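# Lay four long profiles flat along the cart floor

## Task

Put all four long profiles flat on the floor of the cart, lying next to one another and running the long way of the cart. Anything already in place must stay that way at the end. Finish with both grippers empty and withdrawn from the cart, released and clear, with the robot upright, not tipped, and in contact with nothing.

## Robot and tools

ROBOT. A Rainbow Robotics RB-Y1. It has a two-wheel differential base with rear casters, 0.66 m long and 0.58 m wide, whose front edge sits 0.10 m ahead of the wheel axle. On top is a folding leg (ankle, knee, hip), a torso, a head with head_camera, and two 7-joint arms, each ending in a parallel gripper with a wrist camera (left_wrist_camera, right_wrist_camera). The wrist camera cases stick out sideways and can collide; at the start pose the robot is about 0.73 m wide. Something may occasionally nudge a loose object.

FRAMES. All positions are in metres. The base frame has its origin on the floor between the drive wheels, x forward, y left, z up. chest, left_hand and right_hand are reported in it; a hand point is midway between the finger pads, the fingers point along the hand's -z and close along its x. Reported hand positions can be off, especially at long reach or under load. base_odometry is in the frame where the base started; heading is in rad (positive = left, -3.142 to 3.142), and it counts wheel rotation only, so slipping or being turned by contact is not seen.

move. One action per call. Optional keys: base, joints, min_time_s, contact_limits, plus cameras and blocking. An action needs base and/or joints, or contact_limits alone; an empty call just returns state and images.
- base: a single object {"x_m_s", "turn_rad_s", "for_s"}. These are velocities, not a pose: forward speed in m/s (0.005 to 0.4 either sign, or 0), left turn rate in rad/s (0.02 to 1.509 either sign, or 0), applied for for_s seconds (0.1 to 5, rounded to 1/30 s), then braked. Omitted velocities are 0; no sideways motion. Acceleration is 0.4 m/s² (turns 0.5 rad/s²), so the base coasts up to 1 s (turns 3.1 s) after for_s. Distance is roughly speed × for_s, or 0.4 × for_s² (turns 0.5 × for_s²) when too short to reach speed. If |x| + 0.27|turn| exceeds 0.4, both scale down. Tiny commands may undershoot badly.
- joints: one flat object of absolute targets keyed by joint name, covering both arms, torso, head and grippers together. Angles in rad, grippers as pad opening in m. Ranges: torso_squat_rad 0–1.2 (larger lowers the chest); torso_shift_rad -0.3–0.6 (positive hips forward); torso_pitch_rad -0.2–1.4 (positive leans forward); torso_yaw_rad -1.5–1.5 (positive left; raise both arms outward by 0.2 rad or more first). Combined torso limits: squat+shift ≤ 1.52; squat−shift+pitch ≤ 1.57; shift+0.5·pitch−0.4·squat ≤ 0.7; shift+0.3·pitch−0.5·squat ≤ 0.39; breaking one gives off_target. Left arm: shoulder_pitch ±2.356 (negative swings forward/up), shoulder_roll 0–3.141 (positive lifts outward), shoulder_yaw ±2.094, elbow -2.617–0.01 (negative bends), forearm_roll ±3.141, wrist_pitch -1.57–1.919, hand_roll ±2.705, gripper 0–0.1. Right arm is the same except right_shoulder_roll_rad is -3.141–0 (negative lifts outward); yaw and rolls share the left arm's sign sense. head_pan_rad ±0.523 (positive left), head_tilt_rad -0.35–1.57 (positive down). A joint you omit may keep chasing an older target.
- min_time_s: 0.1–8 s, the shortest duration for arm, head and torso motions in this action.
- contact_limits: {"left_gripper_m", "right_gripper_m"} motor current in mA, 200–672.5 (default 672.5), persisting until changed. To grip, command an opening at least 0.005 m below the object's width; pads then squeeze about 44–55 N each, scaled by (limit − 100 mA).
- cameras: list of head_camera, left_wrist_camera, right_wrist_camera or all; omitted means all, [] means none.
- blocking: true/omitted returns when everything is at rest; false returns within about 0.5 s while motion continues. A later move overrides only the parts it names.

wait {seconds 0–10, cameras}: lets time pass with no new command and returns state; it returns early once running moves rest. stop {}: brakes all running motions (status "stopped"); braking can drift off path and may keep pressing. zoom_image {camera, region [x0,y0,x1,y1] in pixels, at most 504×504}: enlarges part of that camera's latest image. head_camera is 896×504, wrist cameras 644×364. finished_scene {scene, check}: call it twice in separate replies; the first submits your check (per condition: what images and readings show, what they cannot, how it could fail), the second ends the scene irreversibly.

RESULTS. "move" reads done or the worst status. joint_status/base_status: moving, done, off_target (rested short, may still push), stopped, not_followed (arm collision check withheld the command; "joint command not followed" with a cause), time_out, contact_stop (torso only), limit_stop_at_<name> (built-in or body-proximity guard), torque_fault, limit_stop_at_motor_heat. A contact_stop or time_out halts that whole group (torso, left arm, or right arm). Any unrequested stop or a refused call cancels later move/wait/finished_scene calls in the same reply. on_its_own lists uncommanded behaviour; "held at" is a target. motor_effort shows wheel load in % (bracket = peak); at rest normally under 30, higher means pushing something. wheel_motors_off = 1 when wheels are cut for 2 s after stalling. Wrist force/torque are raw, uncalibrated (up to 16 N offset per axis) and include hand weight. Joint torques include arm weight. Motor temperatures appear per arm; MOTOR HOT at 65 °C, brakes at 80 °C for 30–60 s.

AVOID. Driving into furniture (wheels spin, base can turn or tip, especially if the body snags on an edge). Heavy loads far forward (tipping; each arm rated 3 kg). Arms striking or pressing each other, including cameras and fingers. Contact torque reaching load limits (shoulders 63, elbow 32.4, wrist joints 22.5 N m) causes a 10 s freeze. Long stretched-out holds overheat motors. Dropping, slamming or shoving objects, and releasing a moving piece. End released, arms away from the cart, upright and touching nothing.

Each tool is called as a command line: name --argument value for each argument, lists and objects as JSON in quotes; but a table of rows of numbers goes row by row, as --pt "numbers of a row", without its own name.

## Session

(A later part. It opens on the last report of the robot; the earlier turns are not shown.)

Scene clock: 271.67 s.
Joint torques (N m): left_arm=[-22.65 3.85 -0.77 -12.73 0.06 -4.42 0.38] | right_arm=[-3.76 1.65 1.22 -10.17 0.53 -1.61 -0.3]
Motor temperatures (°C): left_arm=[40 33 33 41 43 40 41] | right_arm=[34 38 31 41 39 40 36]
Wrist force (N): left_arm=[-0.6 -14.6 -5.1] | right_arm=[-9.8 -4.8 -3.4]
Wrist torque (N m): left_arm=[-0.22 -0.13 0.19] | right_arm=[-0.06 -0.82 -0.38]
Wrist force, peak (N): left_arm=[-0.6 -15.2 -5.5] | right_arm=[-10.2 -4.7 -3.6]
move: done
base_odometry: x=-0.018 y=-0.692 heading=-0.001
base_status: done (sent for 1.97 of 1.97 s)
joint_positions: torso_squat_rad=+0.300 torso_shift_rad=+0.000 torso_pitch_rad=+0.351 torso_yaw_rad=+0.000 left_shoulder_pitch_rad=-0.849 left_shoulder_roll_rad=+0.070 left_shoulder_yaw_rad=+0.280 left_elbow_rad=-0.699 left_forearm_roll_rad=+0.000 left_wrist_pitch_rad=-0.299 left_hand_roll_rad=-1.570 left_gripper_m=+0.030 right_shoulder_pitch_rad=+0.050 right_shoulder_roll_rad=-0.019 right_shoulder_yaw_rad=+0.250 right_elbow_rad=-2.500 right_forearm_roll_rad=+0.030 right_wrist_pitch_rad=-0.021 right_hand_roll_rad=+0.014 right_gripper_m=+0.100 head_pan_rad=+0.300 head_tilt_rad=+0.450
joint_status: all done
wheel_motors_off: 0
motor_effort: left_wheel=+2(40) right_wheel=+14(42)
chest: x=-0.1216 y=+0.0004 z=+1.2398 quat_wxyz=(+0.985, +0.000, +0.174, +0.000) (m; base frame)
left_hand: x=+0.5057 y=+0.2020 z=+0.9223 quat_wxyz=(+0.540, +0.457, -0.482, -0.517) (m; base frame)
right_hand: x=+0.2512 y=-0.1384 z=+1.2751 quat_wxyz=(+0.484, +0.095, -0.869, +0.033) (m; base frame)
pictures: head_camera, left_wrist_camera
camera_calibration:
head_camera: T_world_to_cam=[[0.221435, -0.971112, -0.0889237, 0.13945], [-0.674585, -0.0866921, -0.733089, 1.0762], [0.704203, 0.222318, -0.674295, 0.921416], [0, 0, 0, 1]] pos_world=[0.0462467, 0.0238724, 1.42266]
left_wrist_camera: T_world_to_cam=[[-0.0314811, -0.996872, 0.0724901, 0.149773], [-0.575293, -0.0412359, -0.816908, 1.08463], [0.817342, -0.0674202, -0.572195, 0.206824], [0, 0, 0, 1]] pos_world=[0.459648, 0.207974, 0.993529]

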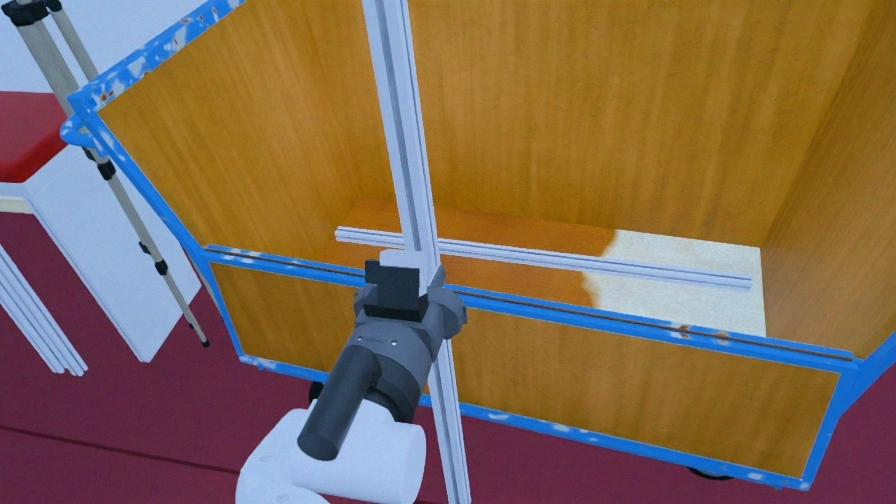

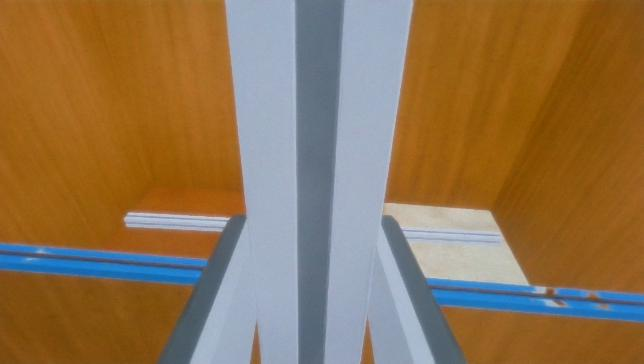

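move --joints '{"torso_squat_rad":0.2,"torso_shift_rad":0.1,"torso_pitch_rad":0.5,"left_shoulder_pitch_rad":-1.5,"left_shoulder_roll_rad":0.25,"left_shoulder_yaw_rad":0.2,"left_elbow_rad":-0.2,"left_forearm_roll_rad":0.045,"left_wrist_pitch_rad":0.75,"left_hand_roll_rad":0.13}' --min_time_s 3 --cameras '["head_camera"]'

move --base '{"x_m_s":0.3,"for_s":1.533}' --cameras '["head_camera"]'

move --joints '{"torso_squat_rad":0.4,"torso_shift_rad":0.3,"torso_pitch_rad":0.841}' --cameras '["head_camera"]'

Scene clock: 280.23 s.
Joint torques (N m): left_arm=[-28.24 8.39 -1.17 -9.69 0.04 -1.65 0.35] | right_arm=[-2.16 1.26 1.23 -11.15 0.68 -1.86 -0.12]
Motor temperatures (°C): left_arm=[40 33 33 42 43 40 41] | right_arm=[34 38 31 41 39 40 36]
Wrist force (N): left_arm=[-6.6 -0.1 -17.3] | right_arm=[-9.8 -4.8 -4.3]
Wrist torque (N m): left_arm=[-0.42 -0.15 0.29] | right_arm=[-0.04 -0.77 -0.38]
Wrist force, peak (N): left_arm=[-7.9 0.1 -17.6] | right_arm=[-10.3 -5.0 -4.6]
move: done
base_odometry: x=-0.018 y=-0.692 heading=-0.001
base_status: not commanded
joint_positions: torso_squat_rad=+0.200 torso_shift_rad=+0.100 torso_pitch_rad=+0.501 torso_yaw_rad=+0.000 left_shoulder_pitch_rad=-1.498 left_shoulder_roll_rad=+0.249 left_shoulder_yaw_rad=+0.200 left_elbow_rad=-0.199 left_forearm_roll_rad=+0.045 left_wrist_pitch_rad=+0.750 left_hand_roll_rad=+0.130 left_gripper_m=+0.030 right_shoulder_pitch_rad=+0.050 right_shoulder_roll_rad=-0.019 right_shoulder_yaw_rad=+0.250 right_elbow_rad=-2.500 right_forearm_roll_rad=+0.030 right_wrist_pitch_rad=-0.021 right_hand_roll_rad=+0.014 right_gripper_m=+0.100 head_pan_rad=+0.300 head_tilt_rad=+0.450
joint_status: all done
wheel_motors_off: 0
motor_effort: left_wheel=+2(4) right_wheel=+16(17)
chest: x=-0.0109 y=+0.0004 z=+1.2346 quat_wxyz=(+0.969, +0.000, +0.248, +0.000) (m; base frame)
left_hand: x=+0.5878 y=+0.1732 z=+0.8347 quat_wxyz=(+0.978, -0.006, -0.208, -0.001) (m; base frame)
right_hand: x=+0.3630 y=-0.1384 z=+1.2136 quat_wxyz=(+0.548, +0.097, -0.830, +0.026) (m; base frame)
pictures: head_camera
camera_calibration:
head_camera: T_world_to_cam=[[0.205631, -0.971117, -0.121029, 0.15392], [-0.776607, -0.0866765, -0.623994, 1.01125], [0.595481, 0.222304, -0.771999, 0.959307], [0, 0, 0, 1]] pos_world=[0.18244, 0.0238677, 1.39022]

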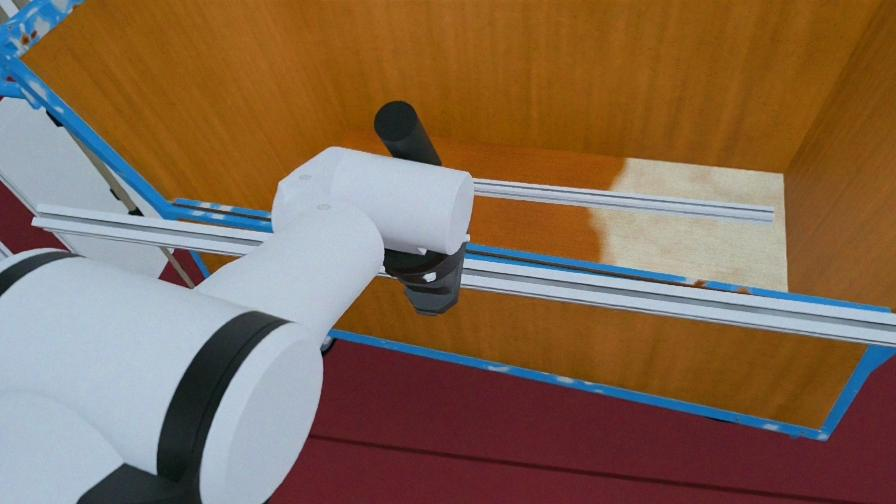

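Scene clock: 282.87 s.
Joint torques (N m): left_arm=[-27.71 8.47 -1.69 -10.37 -0.12 -1.53 -0.03] | right_arm=[-2.13 1.5 0.74 -10.92 0.55 -1.8 -0.05]
Motor temperatures (°C): left_arm=[40 33 33 42 43 40 41] | right_arm=[34 38 31 41 39 40 36]
Wrist force (N): left_arm=[-6.8 0.5 -17.4] | right_arm=[-9.8 -4.7 -4.1]
Wrist torque (N m): left_arm=[-0.30 -0.21 0.32] | right_arm=[-0.05 -0.80 -0.39]
Wrist force, peak (N): left_arm=[-7.0 -0.3 -17.9] | right_arm=[-10.5 -4.9 -4.5]
move: done
base_odometry: x=+0.442 y=-0.692 heading=+0.000
base_status: done (sent for 1.53 of 1.53 s)
joint_positions: torso_squat_rad=+0.200 torso_shift_rad=+0.100 torso_pitch_rad=+0.501 torso_yaw_rad=+0.000 left_shoulder_pitch_rad=-1.499 left_shoulder_roll_rad=+0.249 left_shoulder_yaw_rad=+0.200 left_elbow_rad=-0.199 left_forearm_roll_rad=+0.045 left_wrist_pitch_rad=+0.750 left_hand_roll_rad=+0.130 left_gripper_m=+0.030 right_shoulder_pitch_rad=+0.050 right_shoulder_roll_rad=-0.019 right_shoulder_yaw_rad=+0.250 right_elbow_rad=-2.500 right_forearm_roll_rad=+0.030 right_wrist_pitch_rad=-0.021 right_hand_roll_rad=+0.014 right_gripper_m=+0.100 head_pan_rad=+0.300 head_tilt_rad=+0.450
joint_status: not commanded
wheel_motors_off: 0
motor_effort: left_wheel=+2(37) right_wheel=-5(46)
chest: x=-0.0108 y=+0.0004 z=+1.2346 quat_wxyz=(+0.969, +0.000, +0.248, +0.000) (m; base frame)
left_hand: x=+0.5880 y=+0.1732 z=+0.8348 quat_wxyz=(+0.978, -0.006, -0.208, -0.001) (m; base frame)
right_hand: x=+0.3630 y=-0.1384 z=+1.2137 quat_wxyz=(+0.548, +0.097, -0.830, +0.026) (m; base frame)
pictures: head_camera
camera_calibration:
head_camera: T_world_to_cam=[[0.205633, -0.971117, -0.121026, 0.153909], [-0.776599, -0.0866766, -0.624005, 1.0113], [0.595491, 0.222304, -0.771991, 0.959276], [0, 0, 0, 1]] pos_world=[0.182481, 0.0238677, 1.39023]

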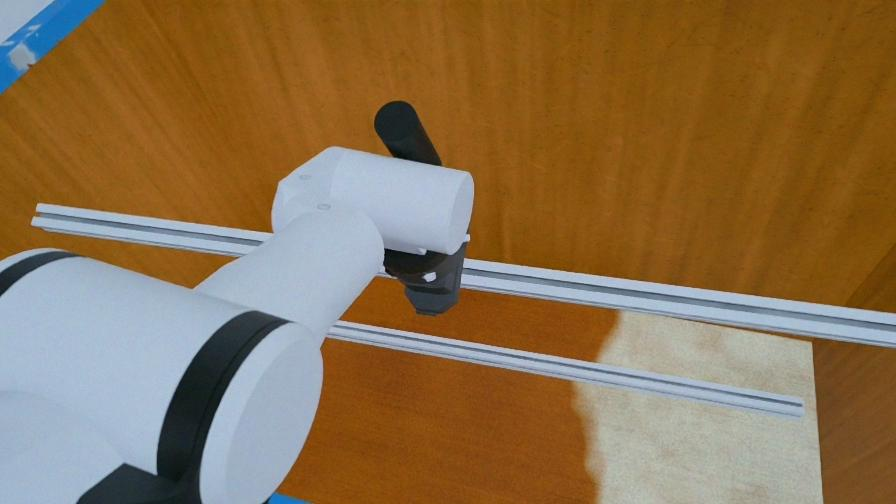

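Scene clock: 285.03 s.
Joint torques (N m): left_arm=[-20.37 6.27 -1.13 -7.69 -0.11 -0.33 0.14] | right_arm=[2.23 1.86 2.02 -11.16 0.42 -2.06 -0.2]
Motor temperatures (°C): left_arm=[40 33 33 41 43 40 41] | right_arm=[34 38 31 41 39 40 36]
Wrist force (N): left_arm=[-1.9 0.5 -18.7] | right_arm=[-10.9 -5.1 -6.1]
Wrist torque (N m): left_arm=[-0.35 -0.18 0.25] | right_arm=[-0.03 -0.85 -0.39]
Wrist force, peak (N): left_arm=[-2.3 0.3 -19.7] | right_arm=[-11.4 -5.3 -6.4]
move: done
base_odometry: x=+0.442 y=-0.692 heading=+0.000
base_status: not commanded
joint_positions: torso_squat_rad=+0.400 torso_shift_rad=+0.300 torso_pitch_rad=+0.842 torso_yaw_rad=+0.000 left_shoulder_pitch_rad=-1.499 left_shoulder_roll_rad=+0.249 left_shoulder_yaw_rad=+0.200 left_elbow_rad=-0.199 left_forearm_roll_rad=+0.045 left_wrist_pitch_rad=+0.750 left_hand_roll_rad=+0.130 left_gripper_m=+0.030 right_shoulder_pitch_rad=+0.050 right_shoulder_roll_rad=-0.019 right_shoulder_yaw_rad=+0.250 right_elbow_rad=-2.500 right_forearm_roll_rad=+0.030 right_wrist_pitch_rad=-0.021 right_hand_roll_rad=+0.014 right_gripper_m=+0.100 head_pan_rad=+0.300 head_tilt_rad=+0.450
joint_status: all done
wheel_motors_off: 0
motor_effort: left_wheel=+0(6) right_wheel=-5(7)
chest: x=+0.1935 y=+0.0003 z=+1.1026 quat_wxyz=(+0.913, +0.000, +0.409, +0.000) (m; base frame)
left_hand: x=+0.6243 y=+0.1731 z=+0.5257 quat_wxyz=(+0.999, -0.006, -0.040, +0.000) (m; base frame)
right_hand: x=+0.5388 y=-0.1384 z=+0.9578 quat_wxyz=(+0.681, +0.100, -0.725, +0.009) (m; base frame)
pictures: head_camera
camera_calibration:
head_camera: T_world_to_cam=[[0.153272, -0.971126, -0.182819, 0.174171], [-0.940573, -0.0866348, -0.328356, 0.793314], [0.303036, 0.222282, -0.926693, 0.962885], [0, 0, 0, 1]] pos_world=[0.427685, 0.0238387, 1.18463]

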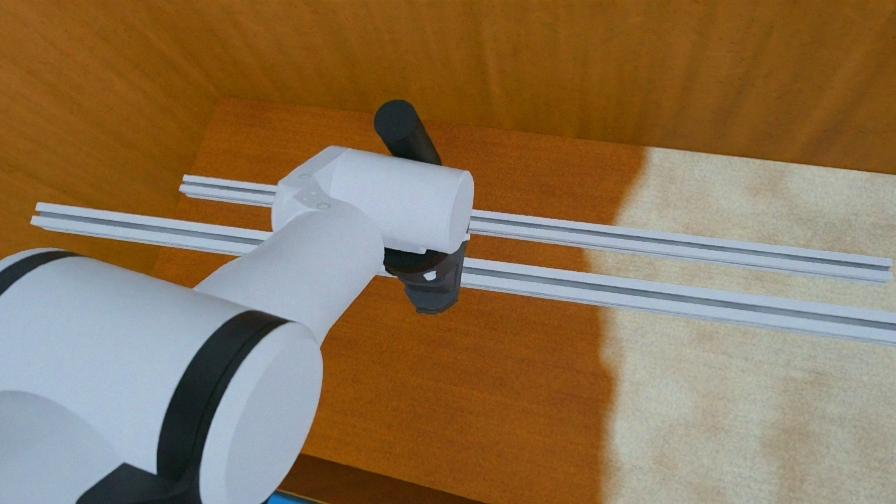

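move --base '{"turn_rad_s":-0.1,"for_s":0.3}' --joints '{"left_hand_roll_rad":0.155}' --cameras '["head_camera","left_wrist_camera"]'

Scene clock: 294.67 s.
Joint torques (N m): left_arm=[-20.74 5.26 -0.19 -7.51 -0.21 -0.24 0.31] | right_arm=[1.88 1.1 1.56 -11.29 0.62 -2.06 -0.24]
Motor temperatures (°C): left_arm=[40 33 33 41 43 39 41] | right_arm=[34 38 31 41 39 40 36]
Wrist force (N): left_arm=[-1.6 0.8 -18.6] | right_arm=[-11.1 -5.2 -6.3]
Wrist torque (N m): left_arm=[-0.41 -0.13 0.29] | right_arm=[-0.02 -0.89 -0.38]
Wrist force, peak (N): left_arm=[-1.9 0.8 -19.0] | right_arm=[-11.2 -5.3 -6.4]
move: done
base_odometry: x=+0.442 y=-0.692 heading=-0.030
base_status: done (sent for 0.3 of 0.3 s)
joint_positions: torso_squat_rad=+0.400 torso_shift_rad=+0.300 torso_pitch_rad=+0.842 torso_yaw_rad=+0.000 left_shoulder_pitch_rad=-1.499 left_shoulder_roll_rad=+0.250 left_shoulder_yaw_rad=+0.200 left_elbow_rad=-0.200 left_forearm_roll_rad=+0.045 left_wrist_pitch_rad=+0.750 left_hand_roll_rad=+0.155 left_gripper_m=+0.030 right_shoulder_pitch_rad=+0.050 right_shoulder_roll_rad=-0.019 right_shoulder_yaw_rad=+0.250 right_elbow_rad=-2.500 right_forearm_roll_rad=+0.030 right_wrist_pitch_rad=-0.021 right_hand_roll_rad=+0.014 right_gripper_m=+0.100 head_pan_rad=+0.300 head_tilt_rad=+0.450
joint_status: all done
wheel_motors_off: 0
motor_effort: left_wheel=+2(19) right_wheel=-4(23)
chest: x=+0.1934 y=+0.0003 z=+1.1026 quat_wxyz=(+0.913, +0.000, +0.408, +0.000) (m; base frame)
left_hand: x=+0.6245 y=+0.1732 z=+0.5258 quat_wxyz=(+0.999, -0.007, -0.040, +0.013) (m; base frame)
right_hand: x=+0.5387 y=-0.1384 z=+0.9578 quat_wxyz=(+0.681, +0.100, -0.725, +0.009) (m; base frame)
pictures: head_camera, left_wrist_camera
camera_calibration:
head_camera: T_world_to_cam=[[0.153262, -0.971129, -0.182807, 0.174165], [-0.940569, -0.0866264, -0.328369, 0.793321], [0.303053, 0.222269, -0.926691, 0.962885], [0, 0, 0, 1]] pos_world=[0.427675, 0.0238402, 1.18464]
left_wrist_camera: T_world_to_cam=[[0.992511, 0.0469, 0.112796, -0.687825], [-0.0140884, -0.873254, 0.487061, -0.0640647], [0.121343, -0.485003, -0.866053, 0.542413], [0, 0, 0, 1]] pos_world=[0.615953, 0.239386, 0.578546]

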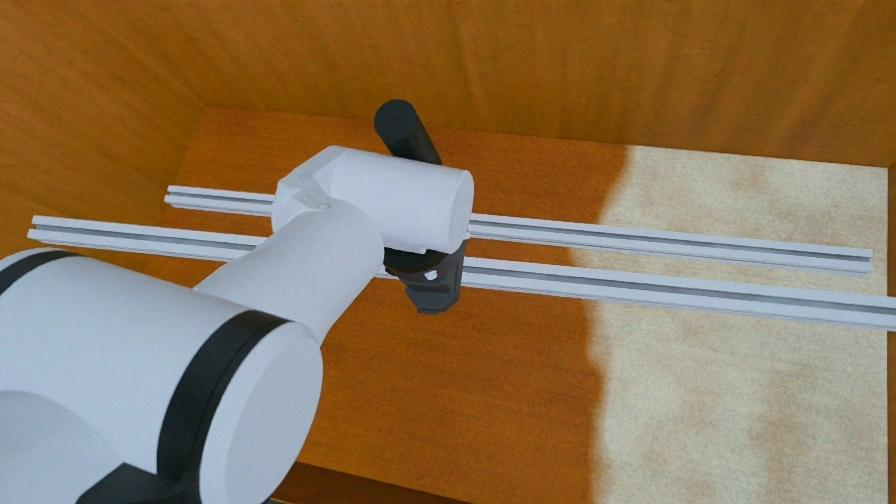

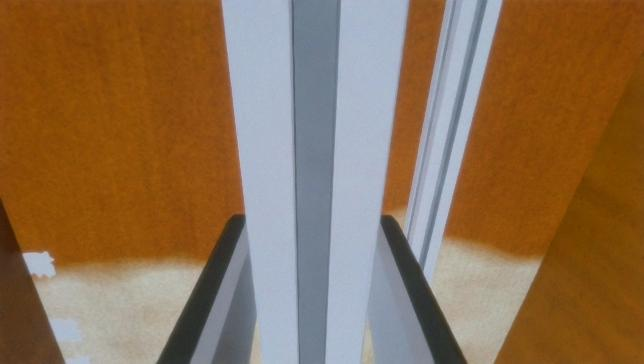

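move --base '{"turn_rad_s":-0.1,"for_s":0.35}' --joints '{"left_hand_roll_rad":0.19}' --cameras '["head_camera"]'

move --joints '{"torso_squat_rad":0.78,"torso_shift_rad":0.46}' --min_time_s 2 --cameras '["head_camera"]'

Scene clock: 303.57 s.
Joint torques (N m): left_arm=[-20.34 5.28 -0.93 -7.09 -0.22 -0.27 0.1] | right_arm=[2.03 1.49 1.38 -11.34 0.49 -2.02 -0.21]
Motor temperatures (°C): left_arm=[40 33 33 40 43 39 41] | right_arm=[34 38 31 41 39 40 36]
Wrist force (N): left_arm=[-1.8 0.7 -18.6] | right_arm=[-11.0 -5.0 -6.3]
Wrist torque (N m): left_arm=[-0.37 -0.16 0.24] | right_arm=[-0.04 -0.88 -0.38]
Wrist force, peak (N): left_arm=[-1.8 0.5 -19.1] | right_arm=[-11.1 -5.4 -6.3]
move: done
base_odometry: x=+0.442 y=-0.692 heading=-0.066
base_status: done (sent for 0.37 of 0.37 s)
joint_positions: torso_squat_rad=+0.400 torso_shift_rad=+0.300 torso_pitch_rad=+0.842 torso_yaw_rad=+0.000 left_shoulder_pitch_rad=-1.499 left_shoulder_roll_rad=+0.250 left_shoulder_yaw_rad=+0.200 left_elbow_rad=-0.200 left_forearm_roll_rad=+0.045 left_wrist_pitch_rad=+0.750 left_hand_roll_rad=+0.190 left_gripper_m=+0.030 right_shoulder_pitch_rad=+0.050 right_shoulder_roll_rad=-0.019 right_shoulder_yaw_rad=+0.250 right_elbow_rad=-2.500 right_forearm_roll_rad=+0.030 right_wrist_pitch_rad=-0.021 right_hand_roll_rad=+0.014 right_gripper_m=+0.100 head_pan_rad=+0.300 head_tilt_rad=+0.450
joint_status: all done
wheel_motors_off: 0
motor_effort: left_wheel=+5(25) right_wheel=-9(32)
chest: x=+0.1934 y=+0.0003 z=+1.1026 quat_wxyz=(+0.913, +0.000, +0.408, +0.000) (m; base frame)
left_hand: x=+0.6245 y=+0.1732 z=+0.5258 quat_wxyz=(+0.999, -0.007, -0.040, +0.030) (m; base frame)
right_hand: x=+0.5387 y=-0.1384 z=+0.9578 quat_wxyz=(+0.681, +0.100, -0.725, +0.009) (m; base frame)
pictures: head_camera
camera_calibration:
head_camera: T_world_to_cam=[[0.153242, -0.971128, -0.182829, 0.174174], [-0.940571, -0.0865994, -0.328371, 0.793322], [0.303057, 0.222284, -0.926686, 0.962883], [0, 0, 0, 1]] pos_world=[0.427675, 0.0238128, 1.18464]

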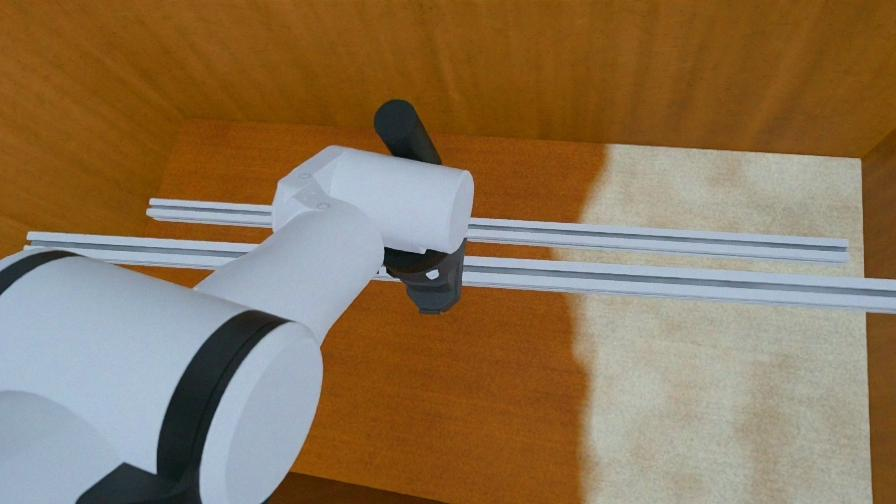

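Scene clock: 305.90 s.
Joint torques (N m): left_arm=[-21.26 1.09 -0.99 -7.18 0.19 -0.23 0.16] | right_arm=[2.41 1.32 2.02 -11.33 0.5 -2.07 -0.11]
Motor temperatures (°C): left_arm=[40 33 33 40 43 39 41] | right_arm=[34 38 31 41 39 40 36]
Wrist force (N): left_arm=[-1.0 5.8 -18.7] | right_arm=[-10.9 -5.5 -5.9]
Wrist torque (N m): left_arm=[-0.44 -0.17 0.72] | right_arm=[0.04 -0.85 -0.38]
Wrist force, peak (N): left_arm=[-1.1 7.3 -19.1] | right_arm=[-11.3 -5.7 -6.0]
move: done
base_odometry: x=+0.442 y=-0.692 heading=-0.066
base_status: not commanded
joint_positions: torso_squat_rad=+0.780 torso_shift_rad=+0.460 torso_pitch_rad=+0.841 torso_yaw_rad=+0.000 left_shoulder_pitch_rad=-1.499 left_shoulder_roll_rad=+0.251 left_shoulder_yaw_rad=+0.200 left_elbow_rad=-0.200 left_forearm_roll_rad=+0.045 left_wrist_pitch_rad=+0.750 left_hand_roll_rad=+0.190 left_gripper_m=+0.030 right_shoulder_pitch_rad=+0.050 right_shoulder_roll_rad=-0.019 right_shoulder_yaw_rad=+0.250 right_elbow_rad=-2.500 right_forearm_roll_rad=+0.030 right_wrist_pitch_rad=-0.021 right_hand_roll_rad=+0.014 right_gripper_m=+0.100 head_pan_rad=+0.300 head_tilt_rad=+0.450
joint_status: all done
wheel_motors_off: 0
motor_effort: left_wheel=+11(11) right_wheel=-17(17)
chest: x=+0.2238 y=+0.0003 z=+0.9326 quat_wxyz=(+0.913, +0.000, +0.408, +0.000) (m; base frame)
left_hand: x=+0.6550 y=+0.1739 z=+0.3559 quat_wxyz=(+0.999, -0.007, -0.040, +0.030) (m; base frame)
right_hand: x=+0.5691 y=-0.1384 z=+0.7879 quat_wxyz=(+0.681, +0.101, -0.725, +0.009) (m; base frame)
pictures: head_camera
camera_calibration:
head_camera: T_world_to_cam=[[0.153293, -0.971117, -0.182846, 0.138427], [-0.940529, -0.0866157, -0.328486, 0.766129], [0.303161, 0.222327, -0.926641, 0.796093], [0, 0, 0, 1]] pos_world=[0.458001, 0.023795, 1.01467]

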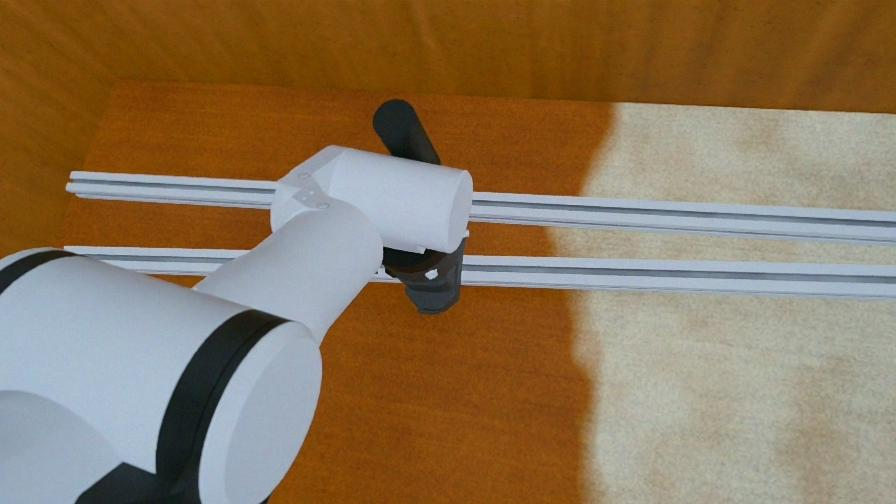

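move --joints '{"head_pan_rad":-0.3,"head_tilt_rad":0.3}' --cameras '["head_camera","left_wrist_camera"]'

Scene clock: 315.33 s.
Joint torques (N m): left_arm=[-21.44 2.39 -0.67 -7.05 0.35 -0.26 0.3] | right_arm=[2.31 1.8 1.34 -11.58 0.27 -2.13 -0.15]
Motor temperatures (°C): left_arm=[40 33 33 40 43 39 41] | right_arm=[34 38 31 42 39 40 36]
Wrist force (N): left_arm=[-1.5 5.8 -18.5] | right_arm=[-10.6 -5.5 -6.0]
Wrist torque (N m): left_arm=[-0.44 -0.24 0.72] | right_arm=[0.05 -0.83 -0.40]
Wrist force, peak (N): left_arm=[-1.0 6.1 -18.9] | right_arm=[-10.9 -5.7 -6.3]
move: done
base_odometry: x=+0.442 y=-0.692 heading=-0.066
base_status: not commanded
joint_positions: torso_squat_rad=+0.780 torso_shift_rad=+0.460 torso_pitch_rad=+0.841 torso_yaw_rad=+0.000 left_shoulder_pitch_rad=-1.499 left_shoulder_roll_rad=+0.251 left_shoulder_yaw_rad=+0.200 left_elbow_rad=-0.200 left_forearm_roll_rad=+0.045 left_wrist_pitch_rad=+0.750 left_hand_roll_rad=+0.190 left_gripper_m=+0.030 right_shoulder_pitch_rad=+0.050 right_shoulder_roll_rad=-0.019 right_shoulder_yaw_rad=+0.250 right_elbow_rad=-2.500 right_forearm_roll_rad=+0.030 right_wrist_pitch_rad=-0.021 right_hand_roll_rad=+0.014 right_gripper_m=+0.100 head_pan_rad=-0.300 head_tilt_rad=+0.300
joint_status: all done
wheel_motors_off: 0
motor_effort: left_wheel=+11(11) right_wheel=-15(18)
chest: x=+0.2238 y=+0.0003 z=+0.9326 quat_wxyz=(+0.913, +0.000, +0.408, +0.000) (m; base frame)
left_hand: x=+0.6550 y=+0.1739 z=+0.3559 quat_wxyz=(+0.999, -0.007, -0.040, +0.030) (m; base frame)
right_hand: x=+0.5691 y=-0.1384 z=+0.7879 quat_wxyz=(+0.681, +0.101, -0.725, +0.009) (m; base frame)
pictures: head_camera, left_wrist_camera
camera_calibration:
head_camera: T_world_to_cam=[[-0.245107, -0.936754, 0.249829, -0.161251], [-0.873967, 0.101952, -0.475171, 0.894185], [0.419648, -0.334811, -0.843681, 0.664133], [0, 0, 0, 1]] pos_world=[0.463262, -0.0198578, 1.02549]
left_wrist_camera: T_world_to_cam=[[0.990244, 0.0821658, 0.112541, -0.703538], [0.0168362, -0.872283, 0.488712, -0.0012963], [0.138323, -0.482049, -0.865156, 0.379921], [0, 0, 0, 1]] pos_world=[0.644144, 0.239817, 0.408501]

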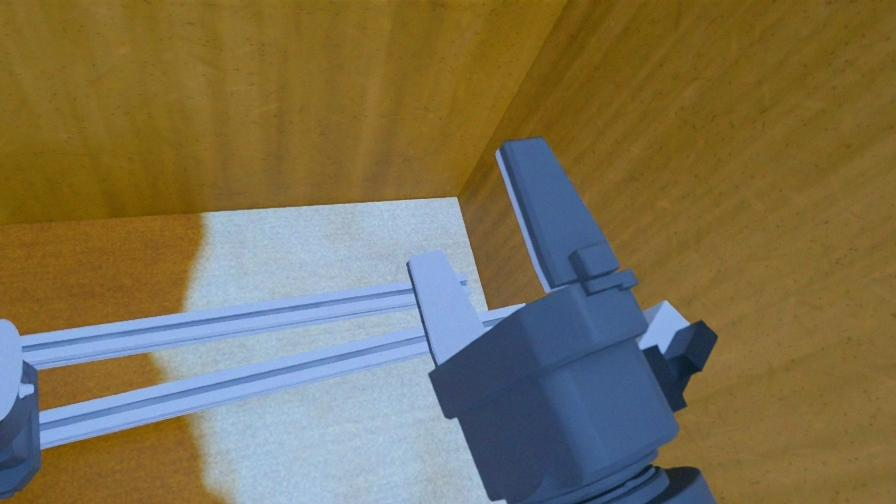

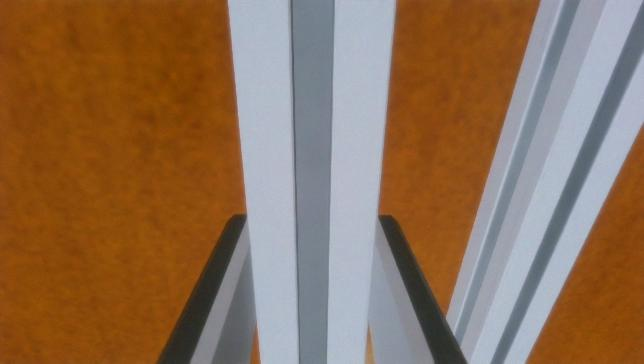

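move --joints '{"torso_squat_rad":0.68,"torso_shift_rad":0.42,"head_pan_rad":0.3,"head_tilt_rad":0.45}' --cameras '["head_camera"]'

move --base '{"turn_rad_s":0.1,"for_s":0.2}' --joints '{"left_hand_roll_rad":0.17}' --cameras '["head_camera"]'

move --joints '{"torso_squat_rad":0.78,"torso_shift_rad":0.46}' --min_time_s 1 --cameras '["head_camera","left_wrist_camera"]'

Scene clock: 326.23 s.
Joint torques (N m): left_arm=[-19.51 4.03 -0.21 -7.09 0 -0.47 0.11] | right_arm=[1.68 1.16 1.8 -11.07 0.68 -2.09 -0.32]
Motor temperatures (°C): left_arm=[40 33 33 40 43 39 41] | right_arm=[34 38 31 42 38 40 36]
Wrist force (N): left_arm=[-1.8 0.0 -18.2] | right_arm=[-11.1 -4.9 -6.2]
Wrist torque (N m): left_arm=[-0.09 -0.19 0.25] | right_arm=[-0.04 -0.88 -0.36]
Wrist force, peak (N): left_arm=[-1.7 5.4 -20.2] | right_arm=[-11.2 -5.5 -6.0]
move: done
base_odometry: x=+0.442 y=-0.692 heading=-0.066
base_status: not commanded
joint_positions: torso_squat_rad=+0.680 torso_shift_rad=+0.420 torso_pitch_rad=+0.841 torso_yaw_rad=+0.000 left_shoulder_pitch_rad=-1.499 left_shoulder_roll_rad=+0.250 left_shoulder_yaw_rad=+0.200 left_elbow_rad=-0.200 left_forearm_roll_rad=+0.045 left_wrist_pitch_rad=+0.750 left_hand_roll_rad=+0.190 left_gripper_m=+0.030 right_shoulder_pitch_rad=+0.050 right_shoulder_roll_rad=-0.019 right_shoulder_yaw_rad=+0.250 right_elbow_rad=-2.500 right_forearm_roll_rad=+0.030 right_wrist_pitch_rad=-0.021 right_hand_roll_rad=+0.014 right_gripper_m=+0.100 head_pan_rad=+0.300 head_tilt_rad=+0.450
joint_status: all done
wheel_motors_off: 0
motor_effort: left_wheel=+11(11) right_wheel=-15(18)
chest: x=+0.2247 y=+0.0003 z=+0.9837 quat_wxyz=(+0.913, +0.000, +0.408, +0.000) (m; base frame)
left_hand: x=+0.6560 y=+0.1735 z=+0.4070 quat_wxyz=(+0.999, -0.007, -0.040, +0.030) (m; base frame)
right_hand: x=+0.5701 y=-0.1384 z=+0.8390 quat_wxyz=(+0.681, +0.101, -0.725, +0.009) (m; base frame)
pictures: head_camera
camera_calibration:
head_camera: T_world_to_cam=[[0.15328, -0.971125, -0.182818, 0.147604], [-0.940507, -0.0865956, -0.328553, 0.783868], [0.303235, 0.222302, -0.926623, 0.843097], [0, 0, 0, 1]] pos_world=[0.458952, 0.0237991, 1.06576]

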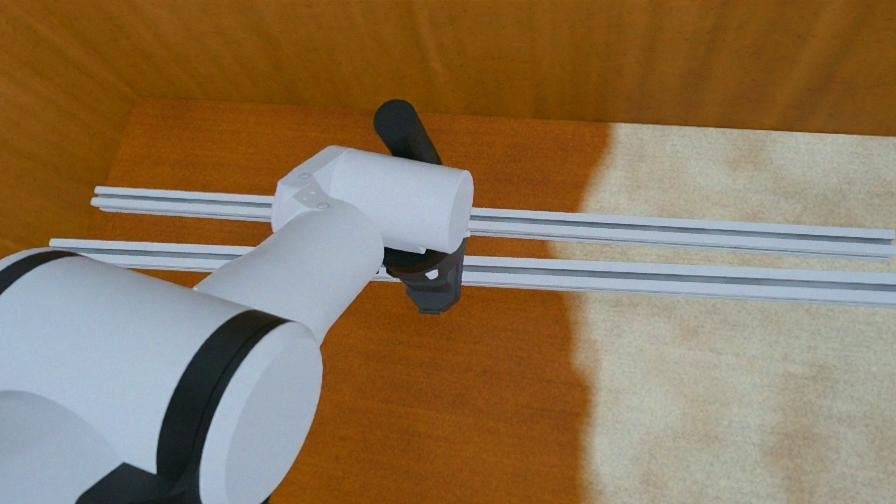

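Scene clock: 326.93 s.
Joint torques (N m): left_arm=[-20.12 4.39 -1.07 -6.88 0.06 -0.24 0.1] | right_arm=[2.24 1.14 1.96 -11.09 0.31 -2.22 -0.17]
Motor temperatures (°C): left_arm=[40 33 33 40 43 39 41] | right_arm=[34 38 31 42 38 40 36]
Wrist force (N): left_arm=[-1.9 0.1 -18.8] | right_arm=[-10.9 -5.2 -6.1]
Wrist torque (N m): left_arm=[-0.14 -0.19 0.30] | right_arm=[-0.01 -0.85 -0.39]
Wrist force, peak (N): left_arm=[-1.6 0.3 -19.1] | right_arm=[-11.0 -5.4 -6.1]
move: done
base_odometry: x=+0.442 y=-0.692 heading=-0.046
base_status: done (sent for 0.2 of 0.2 s)
joint_positions: torso_squat_rad=+0.680 torso_shift_rad=+0.420 torso_pitch_rad=+0.841 torso_yaw_rad=+0.000 left_shoulder_pitch_rad=-1.499 left_shoulder_roll_rad=+0.250 left_shoulder_yaw_rad=+0.200 left_elbow_rad=-0.200 left_forearm_roll_rad=+0.045 left_wrist_pitch_rad=+0.750 left_hand_roll_rad=+0.170 left_gripper_m=+0.030 right_shoulder_pitch_rad=+0.050 right_shoulder_roll_rad=-0.019 right_shoulder_yaw_rad=+0.250 right_elbow_rad=-2.500 right_forearm_roll_rad=+0.030 right_wrist_pitch_rad=-0.021 right_hand_roll_rad=+0.014 right_gripper_m=+0.100 head_pan_rad=+0.300 head_tilt_rad=+0.450
joint_status: all done
wheel_motors_off: 0
motor_effort: left_wheel=+0(12) right_wheel=+1(17)
chest: x=+0.2247 y=+0.0004 z=+0.9837 quat_wxyz=(+0.913, +0.000, +0.408, +0.000) (m; base frame)
left_hand: x=+0.6559 y=+0.1734 z=+0.4070 quat_wxyz=(+0.999, -0.007, -0.040, +0.020) (m; base frame)
right_hand: x=+0.5701 y=-0.1384 z=+0.8390 quat_wxyz=(+0.681, +0.100, -0.725, +0.009) (m; base frame)
pictures: head_camera
camera_calibration:
head_camera: T_world_to_cam=[[0.153285, -0.97114, -0.182729, 0.147552], [-0.940508, -0.0866325, -0.328541, 0.783861], [0.303229, 0.222218, -0.926645, 0.84311], [0, 0, 0, 1]] pos_world=[0.458955, 0.0238471, 1.06576]

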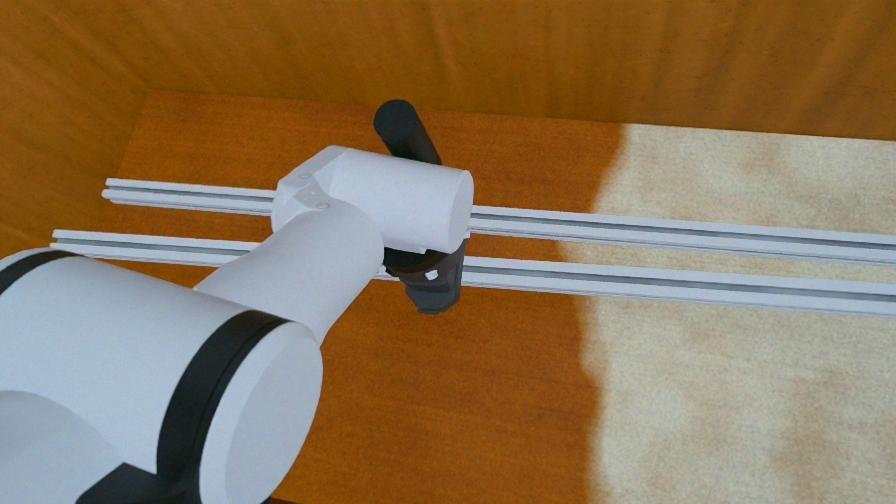

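Scene clock: 328.27 s.
Joint torques (N m): left_arm=[-20.49 4.06 -1.05 -7.23 -0.4 -0.24 0] | right_arm=[2.13 1.44 1.67 -11.09 0.52 -2.01 -0.25]
Motor temperatures (°C): left_arm=[40 33 33 40 43 39 41] | right_arm=[34 38 31 42 38 40 36]
Wrist force (N): left_arm=[-2.0 0.0 -18.7] | right_arm=[-10.7 -5.6 -6.0]
Wrist torque (N m): left_arm=[-0.14 -0.16 0.24] | right_arm=[0.06 -0.84 -0.40]
Wrist force, peak (N): left_arm=[-1.9 0.1 -19.7] | right_arm=[-11.2 -5.5 -6.2]
move: done
base_odometry: x=+0.442 y=-0.692 heading=-0.046
base_status: not commanded
joint_positions: torso_squat_rad=+0.780 torso_shift_rad=+0.460 torso_pitch_rad=+0.841 torso_yaw_rad=+0.000 left_shoulder_pitch_rad=-1.499 left_shoulder_roll_rad=+0.250 left_shoulder_yaw_rad=+0.200 left_elbow_rad=-0.200 left_forearm_roll_rad=+0.045 left_wrist_pitch_rad=+0.750 left_hand_roll_rad=+0.170 left_gripper_m=+0.030 right_shoulder_pitch_rad=+0.050 right_shoulder_roll_rad=-0.019 right_shoulder_yaw_rad=+0.250 right_elbow_rad=-2.500 right_forearm_roll_rad=+0.030 right_wrist_pitch_rad=-0.021 right_hand_roll_rad=+0.014 right_gripper_m=+0.100 head_pan_rad=+0.300 head_tilt_rad=+0.450
joint_status: all done
wheel_motors_off: 0
motor_effort: left_wheel=+1(2) right_wheel=+2(5)
chest: x=+0.2238 y=+0.0003 z=+0.9326 quat_wxyz=(+0.913, +0.000, +0.408, +0.000) (m; base frame)
left_hand: x=+0.6549 y=+0.1734 z=+0.3559 quat_wxyz=(+0.999, -0.007, -0.040, +0.020) (m; base frame)
right_hand: x=+0.5691 y=-0.1384 z=+0.7879 quat_wxyz=(+0.681, +0.100, -0.725, +0.009) (m; base frame)
pictures: head_camera, left_wrist_camera
camera_calibration:
head_camera: T_world_to_cam=[[0.153279, -0.97114, -0.182734, 0.138364], [-0.94052, -0.0866328, -0.328506, 0.766148], [0.303195, 0.222218, -0.926656, 0.796091], [0, 0, 0, 1]] pos_world=[0.457999, 0.0238386, 1.01467]
left_wrist_camera: T_world_to_cam=[[0.991678, 0.0619508, 0.112854, -0.701023], [-0.000999332, -0.872875, 0.487943, 0.0102961], [0.128736, -0.483996, -0.865549, 0.386439], [0, 0, 0, 1]] pos_world=[0.645451, 0.239451, 0.408571]

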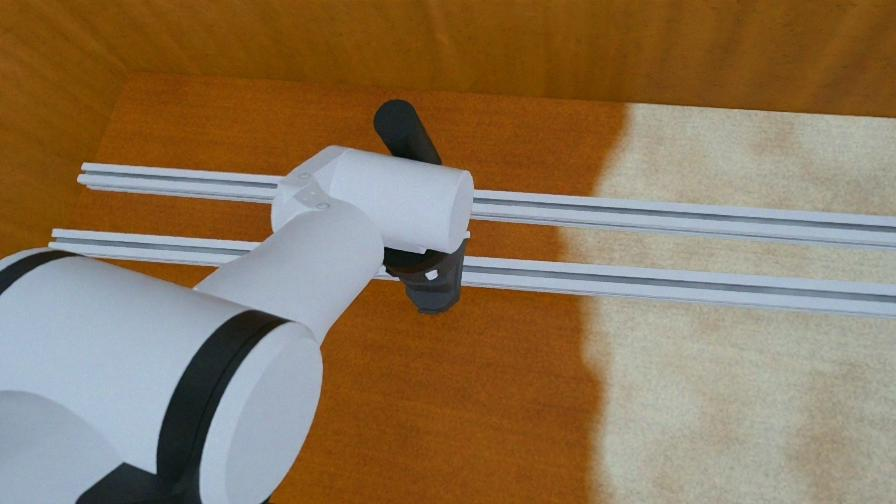

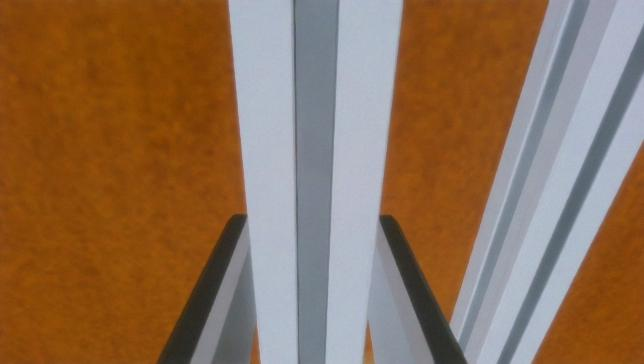

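move --joints '{"torso_squat_rad":0.868,"torso_shift_rad":0.5}' --min_time_s 2 --cameras '["head_camera"]'

Scene clock: 332.73 s.
Joint torques (N m): left_arm=[-2.26 2.93 -0.76 -3.4 -0.31 -9.15 0.21] | right_arm=[1.85 1.52 1.34 -11.37 0.56 -2.14 -0.23]
Motor temperatures (°C): left_arm=[40 33 33 40 43 39 41] | right_arm=[34 38 31 42 38 40 36]
Wrist force (N): left_arm=[-29.9 2.1 100.3] | right_arm=[-10.8 -5.3 -5.9]
Wrist torque (N m): left_arm=[-0.15 1.94 0.06] | right_arm=[0.02 -0.88 -0.40]
Wrist force, peak (N): left_arm=[-30.6 2.3 102.4] | right_arm=[-11.2 -5.3 -6.2]
move: done
base_odometry: x=+0.442 y=-0.692 heading=-0.046
base_status: not commanded
joint_positions: torso_squat_rad=+0.868 torso_shift_rad=+0.498 torso_pitch_rad=+0.837 torso_yaw_rad=+0.001 left_shoulder_pitch_rad=-1.503 left_shoulder_roll_rad=+0.250 left_shoulder_yaw_rad=+0.200 left_elbow_rad=-0.201 left_forearm_roll_rad=+0.045 left_wrist_pitch_rad=+0.752 left_hand_roll_rad=+0.170 left_gripper_m=+0.031 right_shoulder_pitch_rad=+0.050 right_shoulder_roll_rad=-0.019 right_shoulder_yaw_rad=+0.250 right_elbow_rad=-2.500 right_forearm_roll_rad=+0.030 right_wrist_pitch_rad=-0.021 right_hand_roll_rad=+0.014 right_gripper_m=+0.100 head_pan_rad=+0.300 head_tilt_rad=+0.450
joint_status: all done
wheel_motors_off: 0
motor_effort: left_wheel=+9(10) right_wheel=+5(7)
chest: x=+0.2178 y=+0.0001 z=+0.8851 quat_wxyz=(+0.914, +0.000, +0.406, +0.000) (m; base frame)
left_hand: x=+0.6543 y=+0.1729 z=+0.3124 quat_wxyz=(+0.999, -0.007, -0.044, +0.020) (m; base frame)
right_hand: x=+0.5638 y=-0.1384 z=+0.7419 quat_wxyz=(+0.679, +0.101, -0.727, +0.009) (m; base frame)
pictures: head_camera
camera_calibration:
head_camera: T_world_to_cam=[[0.154366, -0.970958, -0.182786, 0.130196], [-0.938927, -0.0865766, -0.333046, 0.748573], [0.307549, 0.223034, -0.925024, 0.751537], [0, 0, 0, 1]] pos_world=[0.451623, 0.0236056, 0.968297]

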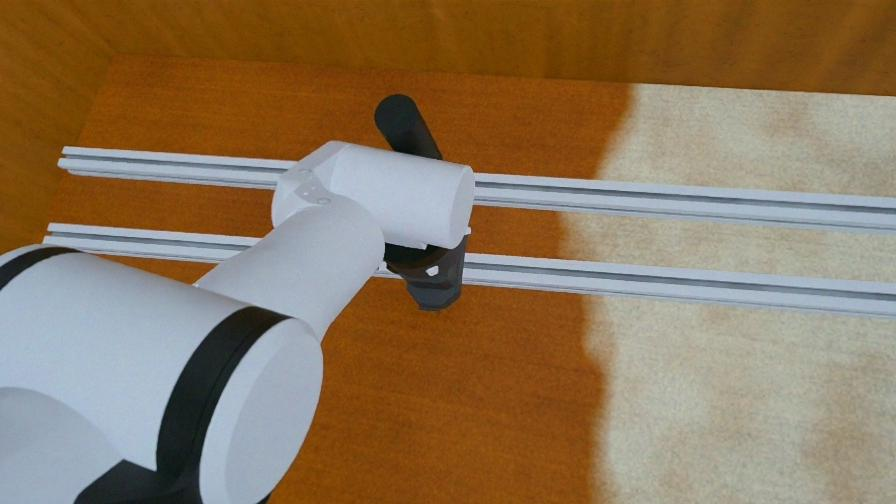

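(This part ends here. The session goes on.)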